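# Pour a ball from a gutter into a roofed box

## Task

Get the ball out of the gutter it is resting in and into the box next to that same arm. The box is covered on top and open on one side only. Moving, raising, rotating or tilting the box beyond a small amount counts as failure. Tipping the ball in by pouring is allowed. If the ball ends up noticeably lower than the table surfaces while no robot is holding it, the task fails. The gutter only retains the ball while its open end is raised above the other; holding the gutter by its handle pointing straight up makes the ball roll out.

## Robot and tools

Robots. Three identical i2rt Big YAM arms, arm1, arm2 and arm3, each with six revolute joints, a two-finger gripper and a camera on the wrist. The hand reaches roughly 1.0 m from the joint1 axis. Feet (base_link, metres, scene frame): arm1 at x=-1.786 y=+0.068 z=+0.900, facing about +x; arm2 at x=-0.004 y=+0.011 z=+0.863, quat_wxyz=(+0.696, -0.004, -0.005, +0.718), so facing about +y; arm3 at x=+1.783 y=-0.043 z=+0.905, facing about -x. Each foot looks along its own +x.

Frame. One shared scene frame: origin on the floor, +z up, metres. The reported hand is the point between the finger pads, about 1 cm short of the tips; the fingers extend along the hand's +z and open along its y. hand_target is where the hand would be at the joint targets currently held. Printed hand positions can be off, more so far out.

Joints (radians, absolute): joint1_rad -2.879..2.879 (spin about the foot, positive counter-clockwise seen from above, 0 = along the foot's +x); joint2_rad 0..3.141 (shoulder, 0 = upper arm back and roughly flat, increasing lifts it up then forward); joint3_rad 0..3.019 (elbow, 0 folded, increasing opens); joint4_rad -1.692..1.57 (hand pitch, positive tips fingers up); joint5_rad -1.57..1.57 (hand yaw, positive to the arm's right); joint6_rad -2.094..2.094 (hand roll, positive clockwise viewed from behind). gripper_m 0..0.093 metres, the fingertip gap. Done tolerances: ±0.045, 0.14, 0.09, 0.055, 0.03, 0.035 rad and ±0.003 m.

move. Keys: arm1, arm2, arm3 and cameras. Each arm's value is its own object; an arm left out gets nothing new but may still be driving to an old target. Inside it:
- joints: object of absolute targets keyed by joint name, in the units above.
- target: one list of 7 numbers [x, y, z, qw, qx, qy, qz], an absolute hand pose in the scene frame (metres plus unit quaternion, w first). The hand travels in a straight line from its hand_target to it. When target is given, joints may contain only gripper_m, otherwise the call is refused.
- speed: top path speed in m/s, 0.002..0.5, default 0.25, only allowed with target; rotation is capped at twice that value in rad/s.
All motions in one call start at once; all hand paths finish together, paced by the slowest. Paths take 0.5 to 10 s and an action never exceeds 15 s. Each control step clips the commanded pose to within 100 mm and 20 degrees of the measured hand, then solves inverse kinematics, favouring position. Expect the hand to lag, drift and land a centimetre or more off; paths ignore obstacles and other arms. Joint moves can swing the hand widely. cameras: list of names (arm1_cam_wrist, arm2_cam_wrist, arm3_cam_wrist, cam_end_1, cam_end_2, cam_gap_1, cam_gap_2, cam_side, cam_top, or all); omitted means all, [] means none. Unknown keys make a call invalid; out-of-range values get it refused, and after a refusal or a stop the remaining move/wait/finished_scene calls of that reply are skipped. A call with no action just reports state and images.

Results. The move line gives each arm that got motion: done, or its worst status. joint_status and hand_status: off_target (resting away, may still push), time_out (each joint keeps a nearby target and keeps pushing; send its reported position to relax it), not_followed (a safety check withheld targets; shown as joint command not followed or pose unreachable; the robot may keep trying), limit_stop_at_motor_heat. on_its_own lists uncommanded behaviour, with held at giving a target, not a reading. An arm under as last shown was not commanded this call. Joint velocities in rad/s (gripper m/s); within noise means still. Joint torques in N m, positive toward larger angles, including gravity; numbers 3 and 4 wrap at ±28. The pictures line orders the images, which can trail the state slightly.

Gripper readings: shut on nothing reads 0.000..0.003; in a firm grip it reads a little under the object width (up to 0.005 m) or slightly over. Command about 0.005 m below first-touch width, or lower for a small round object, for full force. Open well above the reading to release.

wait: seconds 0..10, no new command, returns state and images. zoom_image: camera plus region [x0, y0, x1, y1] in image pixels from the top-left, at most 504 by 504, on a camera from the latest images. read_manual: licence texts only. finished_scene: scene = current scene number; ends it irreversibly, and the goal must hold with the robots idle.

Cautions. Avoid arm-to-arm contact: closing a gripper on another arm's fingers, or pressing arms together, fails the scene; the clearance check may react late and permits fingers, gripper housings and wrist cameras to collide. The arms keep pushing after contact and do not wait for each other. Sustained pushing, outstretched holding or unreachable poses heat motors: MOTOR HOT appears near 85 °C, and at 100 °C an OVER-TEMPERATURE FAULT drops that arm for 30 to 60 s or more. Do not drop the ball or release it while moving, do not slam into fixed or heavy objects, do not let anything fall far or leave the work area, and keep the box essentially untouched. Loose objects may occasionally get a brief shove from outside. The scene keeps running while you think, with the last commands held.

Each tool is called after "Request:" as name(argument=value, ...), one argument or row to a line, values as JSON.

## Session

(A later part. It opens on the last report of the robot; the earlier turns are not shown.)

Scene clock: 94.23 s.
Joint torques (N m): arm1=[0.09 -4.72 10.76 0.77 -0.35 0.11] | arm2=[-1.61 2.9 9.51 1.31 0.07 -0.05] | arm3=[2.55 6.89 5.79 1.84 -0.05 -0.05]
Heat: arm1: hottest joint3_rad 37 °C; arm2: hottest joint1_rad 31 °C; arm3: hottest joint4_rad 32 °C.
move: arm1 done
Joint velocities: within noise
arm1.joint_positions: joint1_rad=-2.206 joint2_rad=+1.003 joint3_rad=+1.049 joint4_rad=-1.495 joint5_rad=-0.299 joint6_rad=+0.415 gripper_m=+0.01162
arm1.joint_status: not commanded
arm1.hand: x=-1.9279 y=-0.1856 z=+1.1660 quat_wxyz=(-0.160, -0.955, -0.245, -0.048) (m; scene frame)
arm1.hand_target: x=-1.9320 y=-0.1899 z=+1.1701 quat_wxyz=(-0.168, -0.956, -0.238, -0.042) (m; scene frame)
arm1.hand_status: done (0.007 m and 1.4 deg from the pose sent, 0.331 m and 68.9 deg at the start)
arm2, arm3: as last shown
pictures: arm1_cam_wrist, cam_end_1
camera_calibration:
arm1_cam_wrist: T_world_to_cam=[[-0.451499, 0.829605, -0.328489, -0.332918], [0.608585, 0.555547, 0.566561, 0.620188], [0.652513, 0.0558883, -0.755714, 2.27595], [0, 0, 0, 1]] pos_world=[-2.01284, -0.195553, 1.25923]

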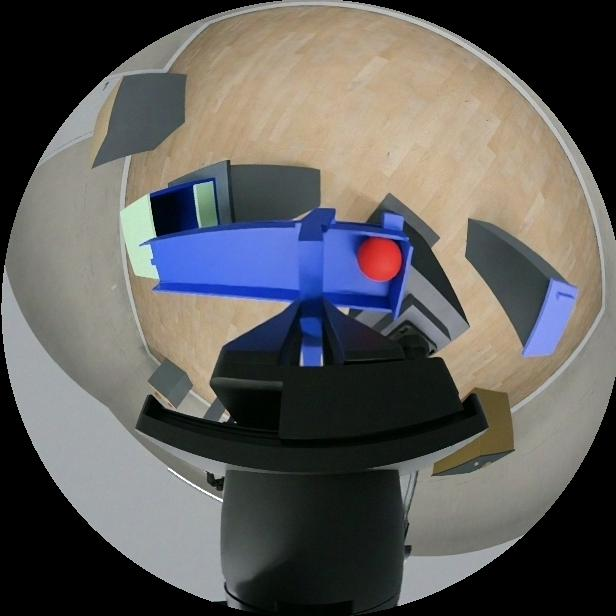

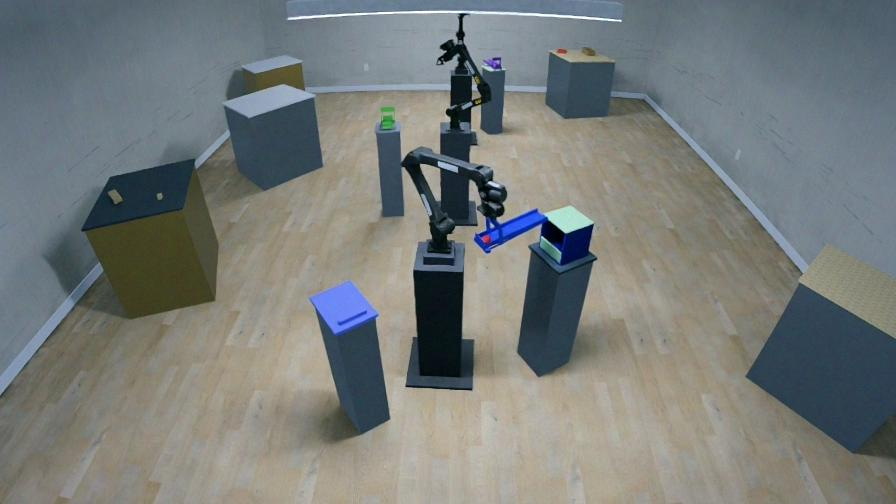

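Request:
move(
  arm1={"target": [-1.953, -0.189, 1.033, 0.1599, 0.9559, 0.2428, 0.0406], "speed": 0.15},
  cameras=["arm1_cam_wrist", "cam_end_1"],
)

Request:
zoom_image(
  camera="arm1_cam_wrist",
  region=[60, 130, 300, 370],
)

Request:
zoom_image(
  camera="cam_end_1",
  region=[430, 160, 630, 300],
)

Scene clock: 116.37 s.
Joint torques (N m): arm1=[-0.5 -6.24 9.47 0.72 -0.3 -0.09] | arm2=[-1.55 2.9 9.51 1.29 0.08 -0.05] | arm3=[1.73 6.89 5.91 2.03 0.05 -0.02]
Heat: arm1: hottest joint3_rad 37 °C; arm2: hottest joint1_rad 31 °C; arm3: hottest joint4_rad 32 °C.
move: arm1 done
Joint velocities: within noise
arm1.joint_positions: joint1_rad=-2.256 joint2_rad=+1.117 joint3_rad=+0.768 joint4_rad=-1.126 joint5_rad=-0.293 joint6_rad=+0.366 gripper_m=+0.01162
arm1.joint_status: not commanded
arm1.hand: x=-1.9480 y=-0.1880 z=+1.0309 quat_wxyz=(-0.152, -0.957, -0.242, -0.049) (m; scene frame)
arm1.hand_target: x=-1.9530 y=-0.1890 z=+1.0331 quat_wxyz=(-0.160, -0.956, -0.243, -0.040) (m; scene frame)
arm1.hand_status: done (0.006 m and 1.3 deg from the pose sent, 0.135 m and 0.9 deg at the start)
arm2, arm3: as last shown
pictures: arm1_cam_wrist, cam_end_1
camera_calibration:
arm1_cam_wrist: T_world_to_cam=[[-0.448213, 0.836697, -0.314712, -0.390853], [0.611728, 0.543797, 0.57452, 0.706026], [0.651839, 0.0649892, -0.755568, 2.18729], [0, 0, 0, 1]] pos_world=[-2.03284, -0.19906, 1.12401]

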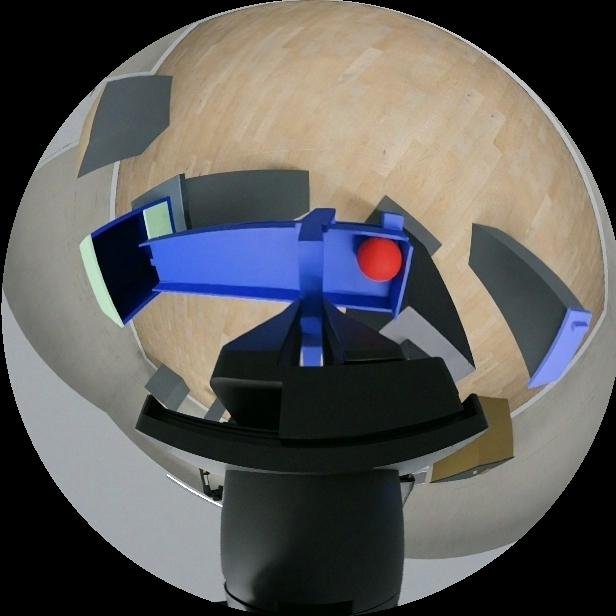

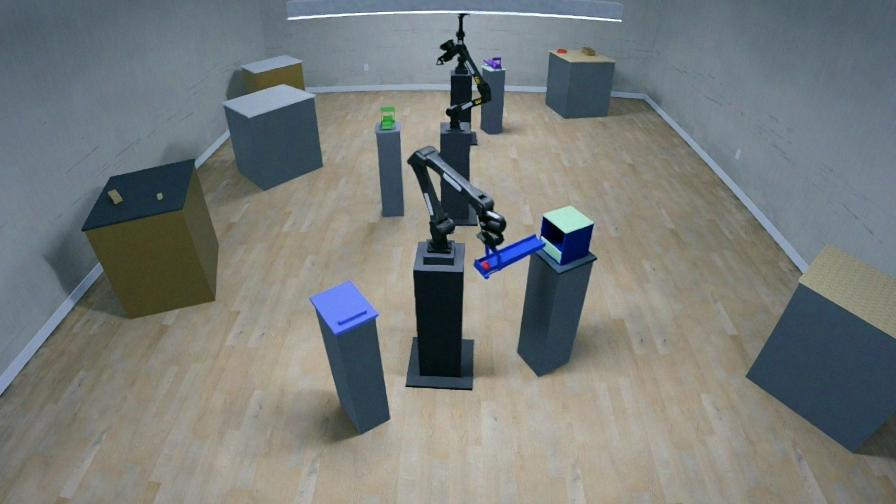

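Scaled by 2.100 from the camera's 616x616 image, which has a finer 880x880 frame.

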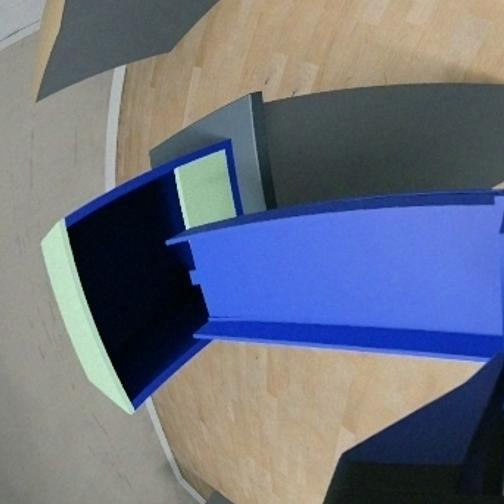

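Scaled by 2.520 from the camera's 896x504 image, which has a finer 1280x720 frame.

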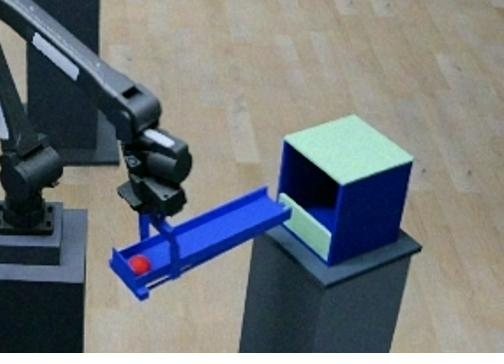

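Request:
move(
  arm1={"target": [-1.894, -0.295, 1.06, 0.1683, 0.9545, 0.2425, 0.0428], "speed": 0.12},
  cameras=["arm1_cam_wrist", "cam_end_1"],
)

Request:
zoom_image(
  camera="arm1_cam_wrist",
  region=[60, 130, 300, 370],
)

Request:
zoom_image(
  camera="cam_end_1",
  region=[430, 160, 630, 300],
)

Scene clock: 125.67 s.
Joint torques (N m): arm1=[1.26 -7.3 15.23 0.84 -0.2 0.1] | arm2=[-1.61 2.9 9.51 1.31 0.08 -0.05] | arm3=[2.61 6.89 5.94 2.04 -0.02 -0.02]
Heat: arm1: hottest joint3_rad 37 °C; arm2: hottest joint1_rad 31 °C; arm3: hottest joint4_rad 32 °C.
move: arm1 off_target
Joint velocities: within noise
arm1.joint_positions: joint1_rad=-1.944 joint2_rad=+1.219 joint3_rad=+0.845 joint4_rad=-1.062 joint5_rad=-0.254 joint6_rad=+0.690 gripper_m=+0.01162
arm1.joint_status: not commanded
arm1.hand: x=-1.8847 y=-0.2630 z=+1.0313 quat_wxyz=(-0.135, -0.959, -0.239, -0.066) (m; scene frame)
arm1.hand_target: x=-1.8931 y=-0.2924 z=+1.0608 quat_wxyz=(-0.169, -0.954, -0.243, -0.043) (m; scene frame)
arm1.hand_status: off_target (0.044 m and 4.8 deg from the pose sent, 0.123 m and 2.0 deg at the start)
arm2, arm3: as last shown
pictures: arm1_cam_wrist, cam_end_1
camera_calibration:
arm1_cam_wrist: T_world_to_cam=[[-0.440563, 0.849843, -0.28926, -0.307938], [0.597412, 0.518056, 0.612142, 0.635247], [0.670077, 0.0968797, -0.735942, 2.17376], [0, 0, 0, 1]] pos_world=[-1.97176, -0.277988, 1.12183]

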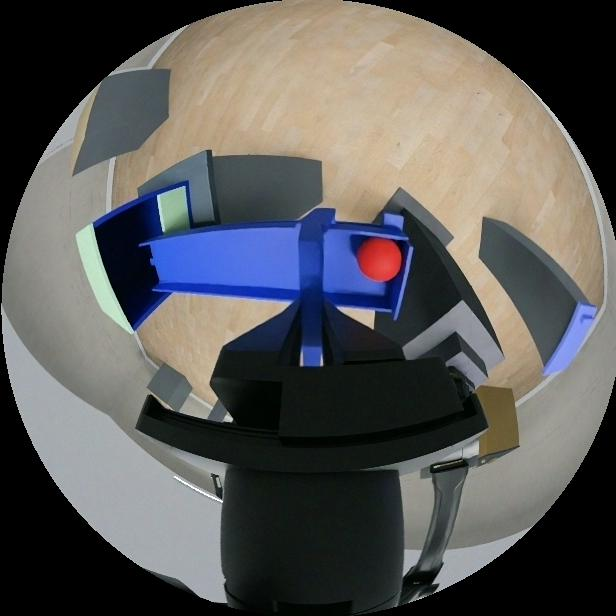

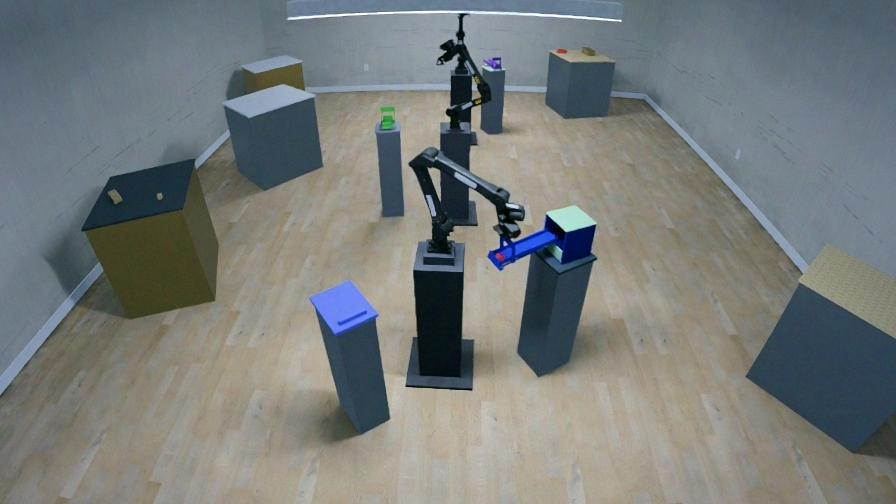

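Scaled by 2.100 from the camera's 616x616 image, which has a finer 880x880 frame.

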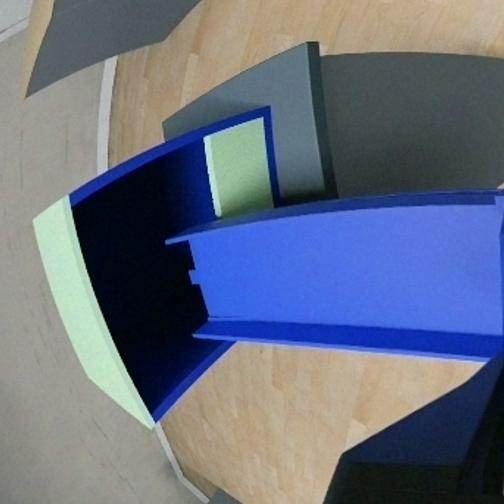

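Scaled by 2.520 from the camera's 896x504 image, which has a finer 1280x720 frame.

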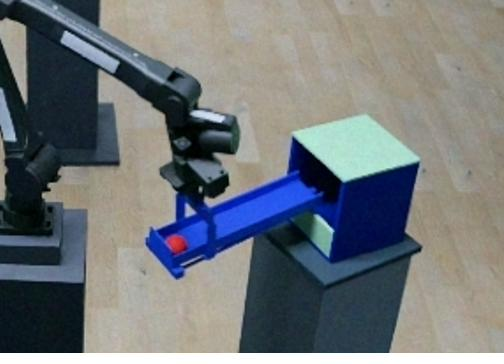

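Request:
move(
  arm1={"target": [-1.886, -0.289, 1.09, 0.1599, 0.9559, 0.2428, 0.0406], "speed": 0.1},
  cameras=["arm1_cam_wrist", "cam_end_1"],
)

Request:
zoom_image(
  camera="cam_end_1",
  region=[500, 190, 620, 290],
)

Request:
zoom_image(
  camera="arm1_cam_wrist",
  region=[60, 130, 300, 370],
)

Scene clock: 147.80 s.
Joint torques (N m): arm1=[1.32 -8.41 15.35 -0.09 -0.15 0.11] | arm2=[-1.61 2.9 9.51 1.31 0.08 -0.05] | arm3=[2.55 6.24 5.93 1.91 -0.06 -0.06]
Heat: arm1: hottest joint3_rad 40 °C; arm2: hottest joint1_rad 31 °C; arm3: hottest joint4_rad 32 °C.
move: arm1 off_target
Joint velocities: within noise
arm1.joint_positions: joint1_rad=-1.922 joint2_rad=+1.198 joint3_rad=+0.898 joint4_rad=-1.133 joint5_rad=-0.237 joint6_rad=+0.711 gripper_m=+0.01163
arm1.joint_status: not commanded
arm1.hand: x=-1.8813 y=-0.2655 z=+1.0558 quat_wxyz=(-0.129, -0.960, -0.239, -0.061) (m; scene frame)
arm1.hand_target: x=-1.8853 y=-0.2869 z=+1.0899 quat_wxyz=(-0.160, -0.956, -0.243, -0.041) (m; scene frame)
arm1.hand_status: off_target (0.042 m and 4.3 deg from the pose sent, 0.064 m and 4.2 deg at the start)
arm2.joint_positions: joint1_rad=-0.649 joint2_rad=+0.499 joint3_rad=+1.418 joint4_rad=-1.591 joint5_rad=+0.015 joint6_rad=-0.130 gripper_m=+0.09396
arm2.joint_status: not commanded
arm2.hand: x=+0.0774 y=+0.1295 z=+1.3848 quat_wxyz=(-0.406, +0.463, -0.771, -0.165) (m; scene frame)
arm2.hand_target: x=+0.0762 y=+0.1280 z=+1.3947 quat_wxyz=(-0.416, +0.460, -0.766, -0.169) (m; scene frame)
arm2.hand_status: not commanded
arm3.joint_positions: joint1_rad=+0.012 joint2_rad=+0.395 joint3_rad=+1.635 joint4_rad=-1.610 joint5_rad=-0.157 joint6_rad=+0.302 gripper_m=+0.09396
arm3.joint_status: not commanded
arm3.hand: x=+1.7346 y=-0.0753 z=+1.5165 quat_wxyz=(-0.158, -0.821, +0.060, +0.545) (m; scene frame)
arm3.hand_target: x=+1.7377 y=-0.0752 z=+1.5220 quat_wxyz=(-0.159, -0.816, +0.059, +0.552) (m; scene frame)
arm3.hand_status: not commanded
pictures: arm1_cam_wrist, cam_end_1
camera_calibration:
arm1_cam_wrist: T_world_to_cam=[[-0.442755, 0.852721, -0.27719, -0.313319], [0.605514, 0.512354, 0.608971, 0.636588], [0.661302, 0.101783, -0.743182, 2.18216], [0, 0, 0, 1]] pos_world=[-1.96725, -0.281092, 1.14723]

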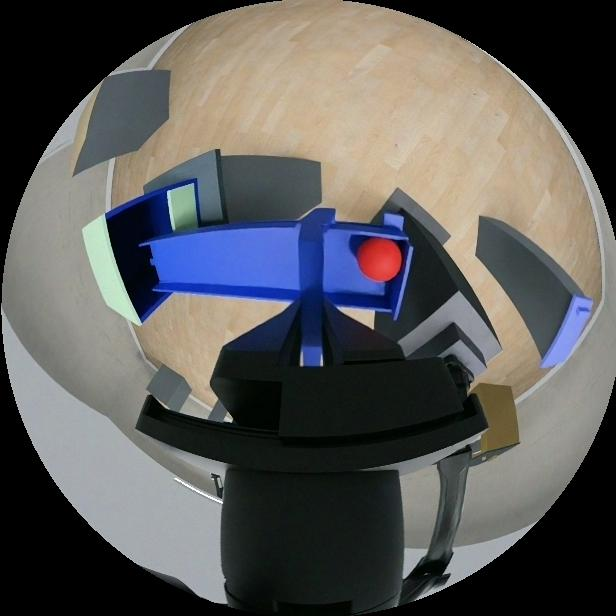

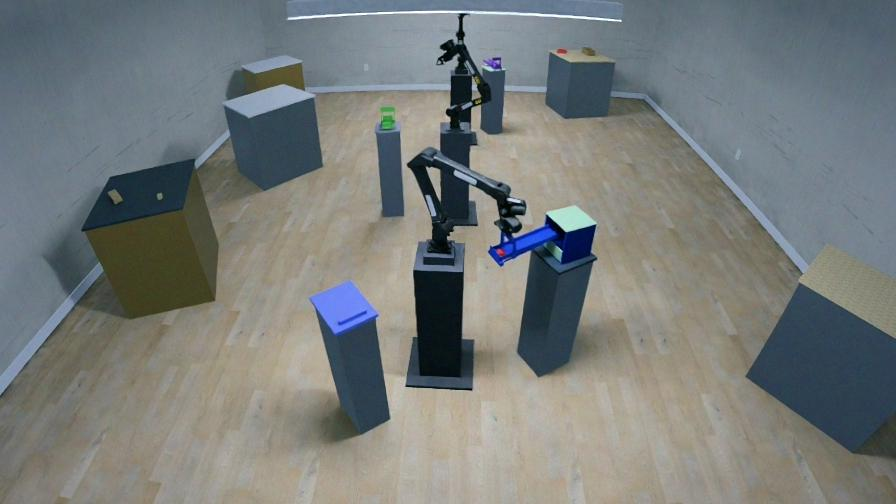

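Scaled by 4.200 from the camera's 896x504 image, which has a finer 1280x720 frame.

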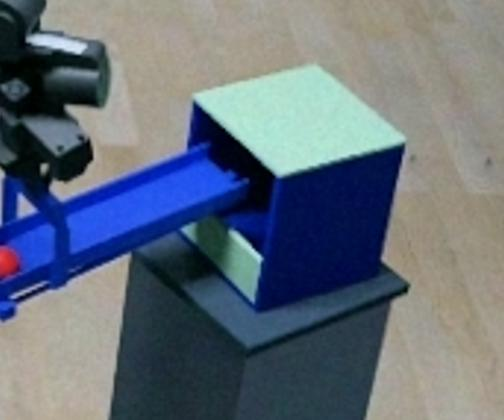

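Scaled by 2.100 from the camera's 616x616 image, which has a finer 880x880 frame.

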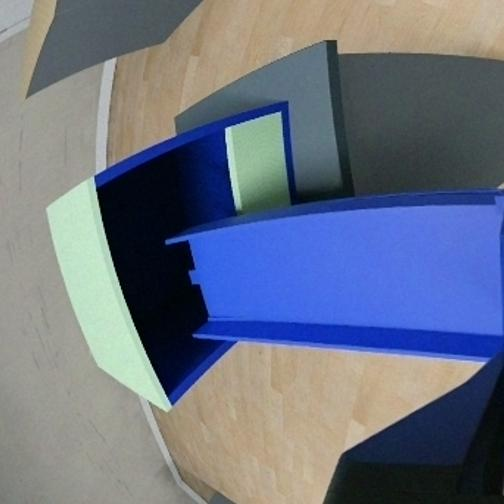

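Request:
move(
  arm1={"target": [-1.868, -0.304, 1.132, 0.0339, 0.9697, 0.2418, 0.0084], "speed": 0.12},
  cameras=["arm1_cam_wrist", "cam_end_1"],
)

Request:
zoom_image(
  camera="cam_end_1",
  region=[500, 190, 620, 290],
)

Request:
zoom_image(
  camera="arm1_cam_wrist",
  region=[60, 130, 300, 370],
)

Scene clock: 156.17 s.
Joint torques (N m): arm1=[1.32 -8.7 15.53 -0.38 0.03 0.13] | arm2=[-1.61 2.9 9.51 1.31 0.08 -0.05] | arm3=[1.79 6.48 6.04 1.84 -0.03 -0.04]
Heat: arm1: hottest joint3_rad 41 °C; arm2: hottest joint1_rad 31 °C; arm3: hottest joint4_rad 32 °C.
move: arm1 off_target
Joint velocities: arm1=[within noise] | arm2=[0.005 -0.015 -0.002 -0.002 0.007 -0.154 0] | arm3=[within noise]
arm1.joint_positions: joint1_rad=-1.767 joint2_rad=+1.299 joint3_rad=+1.136 joint4_rad=-1.418 joint5_rad=-0.032 joint6_rad=+0.850 gripper_m=+0.01163
arm1.joint_status: not commanded
arm1.hand: x=-1.8668 y=-0.2817 z=+1.1057 quat_wxyz=(-0.008, -0.970, -0.242, -0.022) (m; scene frame)
arm1.hand_target: x=-1.8675 y=-0.3023 z=+1.1319 quat_wxyz=(-0.034, -0.970, -0.242, -0.009) (m; scene frame)
arm1.hand_status: off_target (0.034 m and 3.3 deg from the pose sent, 0.086 m and 12.6 deg at the start)
arm2, arm3: as last shown
pictures: arm1_cam_wrist, cam_end_1
camera_calibration:
arm1_cam_wrist: T_world_to_cam=[[-0.46815, 0.883286, -0.0253101, -0.596509], [0.68706, 0.381861, 0.618167, 0.711037], [0.555684, 0.272006, -0.785639, 2.1091], [0, 0, 0, 1]] pos_world=[-1.93977, -0.318316, 1.20235]

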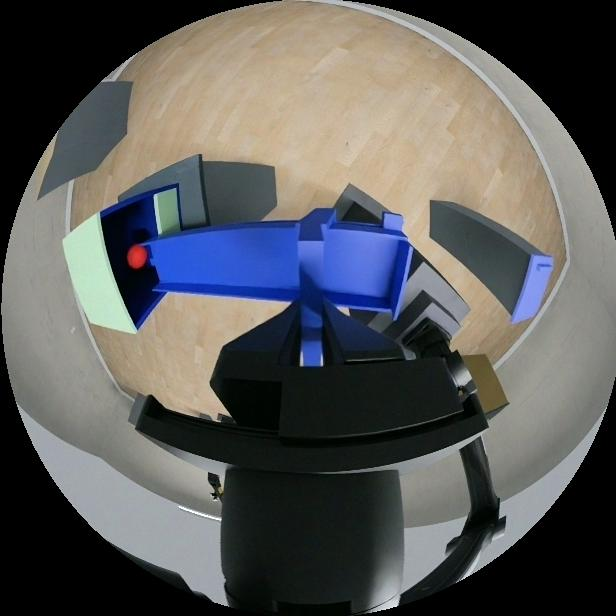

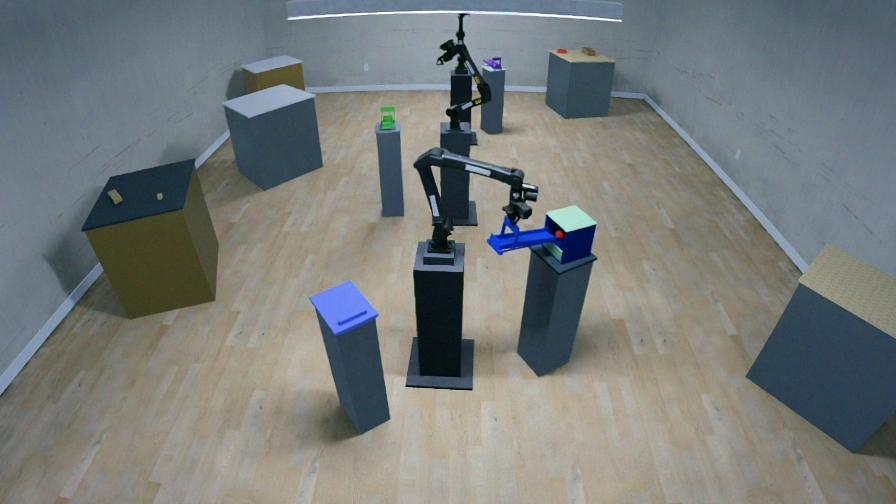

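Scaled by 4.200 from the camera's 896x504 image, which has a finer 1280x720 frame.

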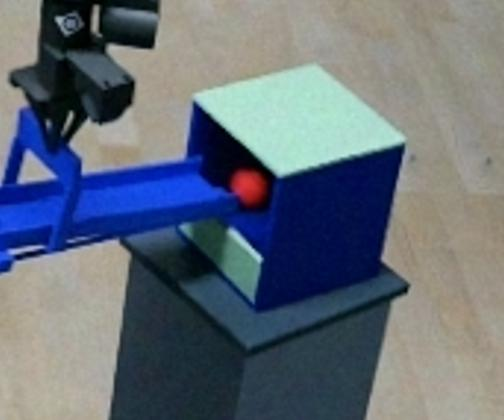

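Scaled by 2.100 from the camera's 616x616 image, which has a finer 880x880 frame.

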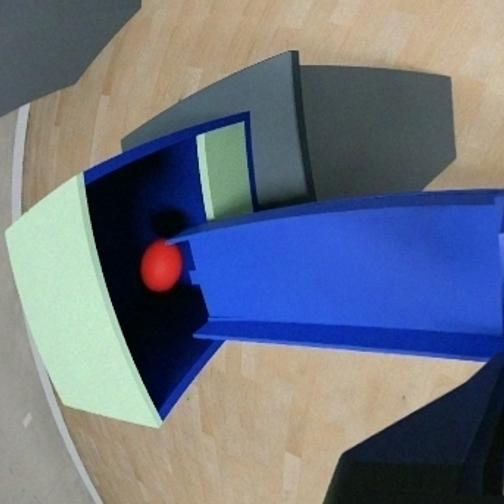

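Request:
move(
  cameras=["arm1_cam_wrist"],
)

Request:
zoom_image(
  camera="arm1_cam_wrist",
  region=[60, 130, 300, 370],
)

Request:
move(
  arm1={"target": [-1.938, -0.178, 1.145, 0.0339, 0.9697, 0.2418, 0.0084], "speed": 0.12},
  cameras=["arm1_cam_wrist", "cam_end_1"],
)

Request:
zoom_image(
  camera="cam_end_1",
  region=[500, 190, 620, 290],
)

Request:
zoom_image(
  camera="arm1_cam_wrist",
  region=[60, 130, 300, 370],
)

Scene clock: 160.27 s.
Joint torques (N m): arm1=[1.26 -8.7 15.45 -0.35 0.03 0.13] | arm2=[-1.61 2.9 9.52 1.31 0.07 -0.05] | arm3=[2.55 6.77 6.09 2.06 -0.01 0]
Heat: arm1: hottest joint3_rad 41 °C; arm2: hottest joint1_rad 31 °C; arm3: hottest joint4_rad 32 °C.
Joint velocities: within noise
arm1.joint_positions: joint1_rad=-1.767 joint2_rad=+1.299 joint3_rad=+1.136 joint4_rad=-1.418 joint5_rad=-0.032 joint6_rad=+0.850 gripper_m=+0.01163
arm1.joint_status: not commanded
arm1.hand: x=-1.8668 y=-0.2817 z=+1.1057 quat_wxyz=(-0.008, -0.970, -0.242, -0.022) (m; scene frame)
arm1.hand_target: x=-1.8675 y=-0.3023 z=+1.1319 quat_wxyz=(-0.034, -0.970, -0.242, -0.009) (m; scene frame)
arm1.hand_status: off_target (0.034 m and 3.4 deg from the pose sent, 0.086 m and 12.6 deg at the start)
arm2.joint_positions: joint1_rad=-0.649 joint2_rad=+0.499 joint3_rad=+1.418 joint4_rad=-1.591 joint5_rad=+0.015 joint6_rad=-0.130 gripper_m=+0.09396
arm2.joint_status: not commanded
arm2.hand: x=+0.0774 y=+0.1295 z=+1.3848 quat_wxyz=(-0.406, +0.463, -0.771, -0.165) (m; scene frame)
arm2.hand_target: x=+0.0762 y=+0.1280 z=+1.3947 quat_wxyz=(-0.416, +0.460, -0.766, -0.169) (m; scene frame)
arm2.hand_status: not commanded
arm3.joint_positions: joint1_rad=+0.012 joint2_rad=+0.395 joint3_rad=+1.635 joint4_rad=-1.610 joint5_rad=-0.157 joint6_rad=+0.302 gripper_m=+0.09396
arm3.joint_status: not commanded
arm3.hand: x=+1.7346 y=-0.0753 z=+1.5165 quat_wxyz=(-0.158, -0.821, +0.060, +0.545) (m; scene frame)
arm3.hand_target: x=+1.7377 y=-0.0752 z=+1.5220 quat_wxyz=(-0.159, -0.816, +0.059, +0.552) (m; scene frame)
arm3.hand_status: not commanded
pictures: arm1_cam_wrist
camera_calibration:
arm1_cam_wrist: T_world_to_cam=[[-0.467811, 0.883466, -0.0252926, -0.595905], [0.68721, 0.381588, 0.618169, 0.711202], [0.555783, 0.271805, -0.785638, 2.1092], [0, 0, 0, 1]] pos_world=[-1.93977, -0.318215, 1.20235]

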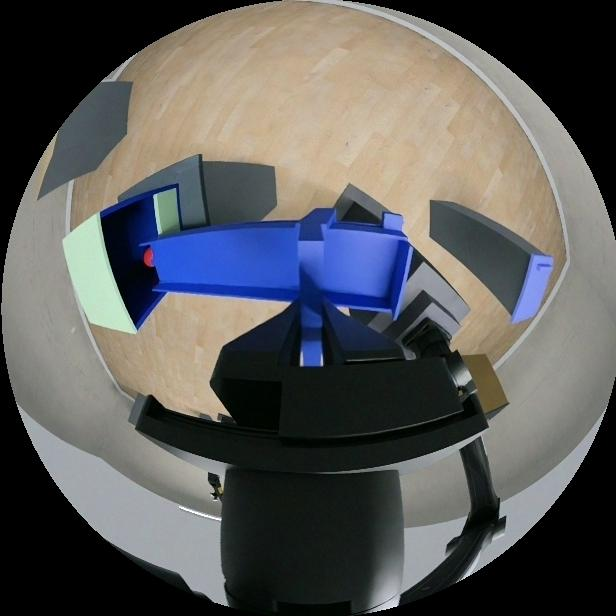

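Scaled by 2.100 from the camera's 616x616 image, which has a finer 880x880 frame.

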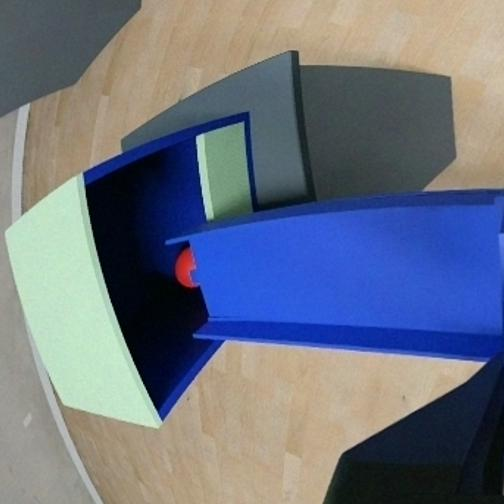

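Scene clock: 162.27 s.
Joint torques (N m): arm1=[-0.15 -6.42 9.31 -0.29 -0.23 -0.06] | arm2=[-1.55 2.9 9.51 1.31 0.07 -0.05] | arm3=[2.49 6.71 5.93 1.91 -0.02 -0.04]
Heat: arm1: hottest joint3_rad 41 °C; arm2: hottest joint1_rad 31 °C; arm3: hottest joint4_rad 32 °C.
move: arm1 done
Joint velocities: within noise
arm1.joint_positions: joint1_rad=-2.093 joint2_rad=+1.076 joint3_rad=+1.068 joint4_rad=-1.520 joint5_rad=-0.039 joint6_rad=+0.529 gripper_m=+0.01163
arm1.joint_status: not commanded
arm1.hand: x=-1.9401 y=-0.1828 z=+1.1459 quat_wxyz=(-0.035, -0.970, -0.239, -0.003) (m; scene frame)
arm1.hand_target: x=-1.9380 y=-0.1781 z=+1.1451 quat_wxyz=(-0.034, -0.970, -0.242, -0.008) (m; scene frame)
arm1.hand_status: done (0.005 m and 0.7 deg from the pose sent, 0.132 m and 3.3 deg at the start)
arm2, arm3: as last shown
pictures: arm1_cam_wrist, cam_end_1
camera_calibration:
arm1_cam_wrist: T_world_to_cam=[[-0.463771, 0.883345, -0.0679586, -0.659809], [0.703452, 0.413783, 0.577874, 0.782621], [0.538582, 0.220196, -0.813291, 2.14346], [0, 0, 0, 1]] pos_world=[-2.01097, -0.212979, 1.24617]

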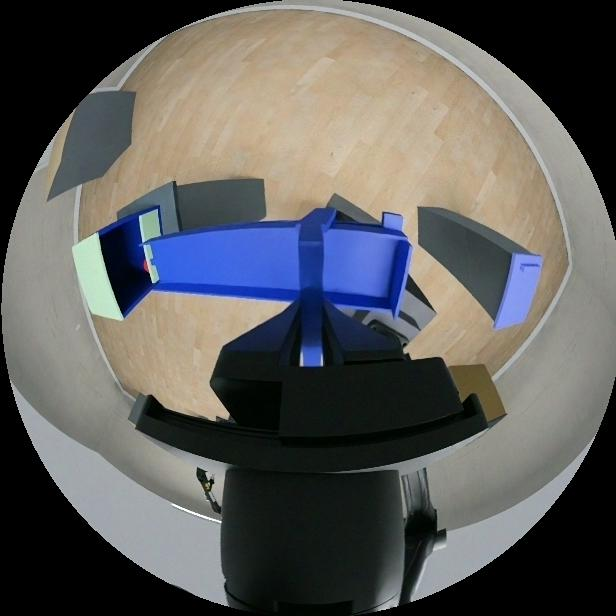

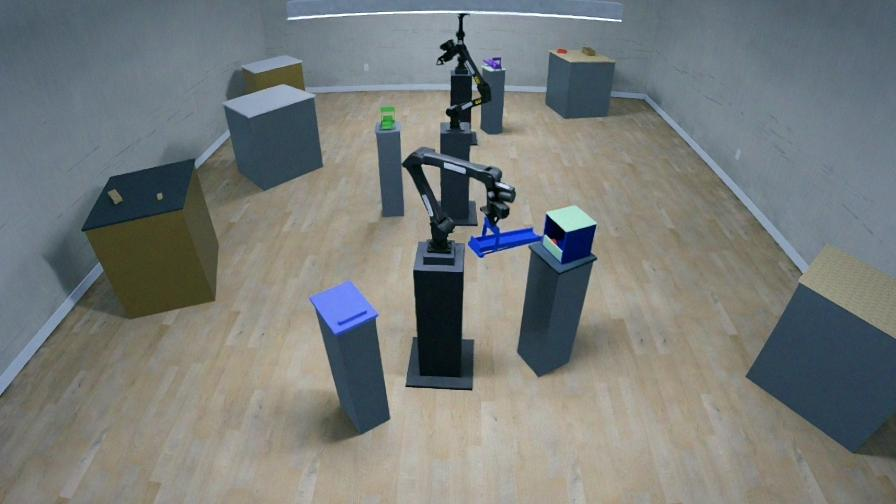

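Scaled by 4.200 from the camera's 896x504 image, which has a finer 1280x720 frame.

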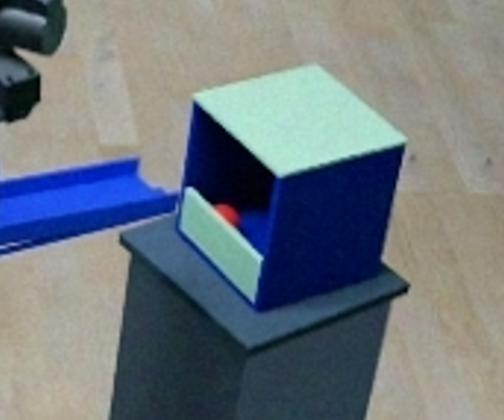

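Scaled by 2.100 from the camera's 616x616 image, which has a finer 880x880 frame.

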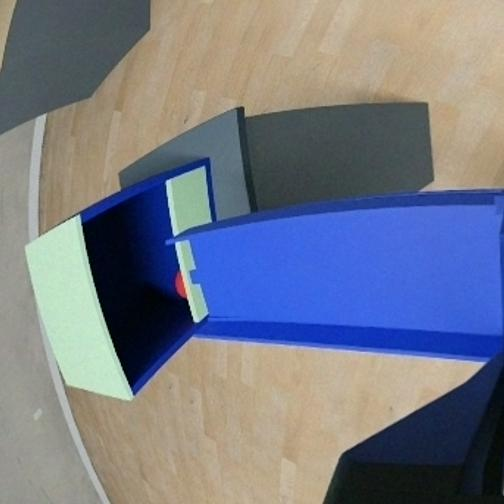

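The ball is resting inside the box behind the lip, and the gutter is clear of it.

Request:
finished_scene(
  scene=3,
)

The scene is finished: the task was done.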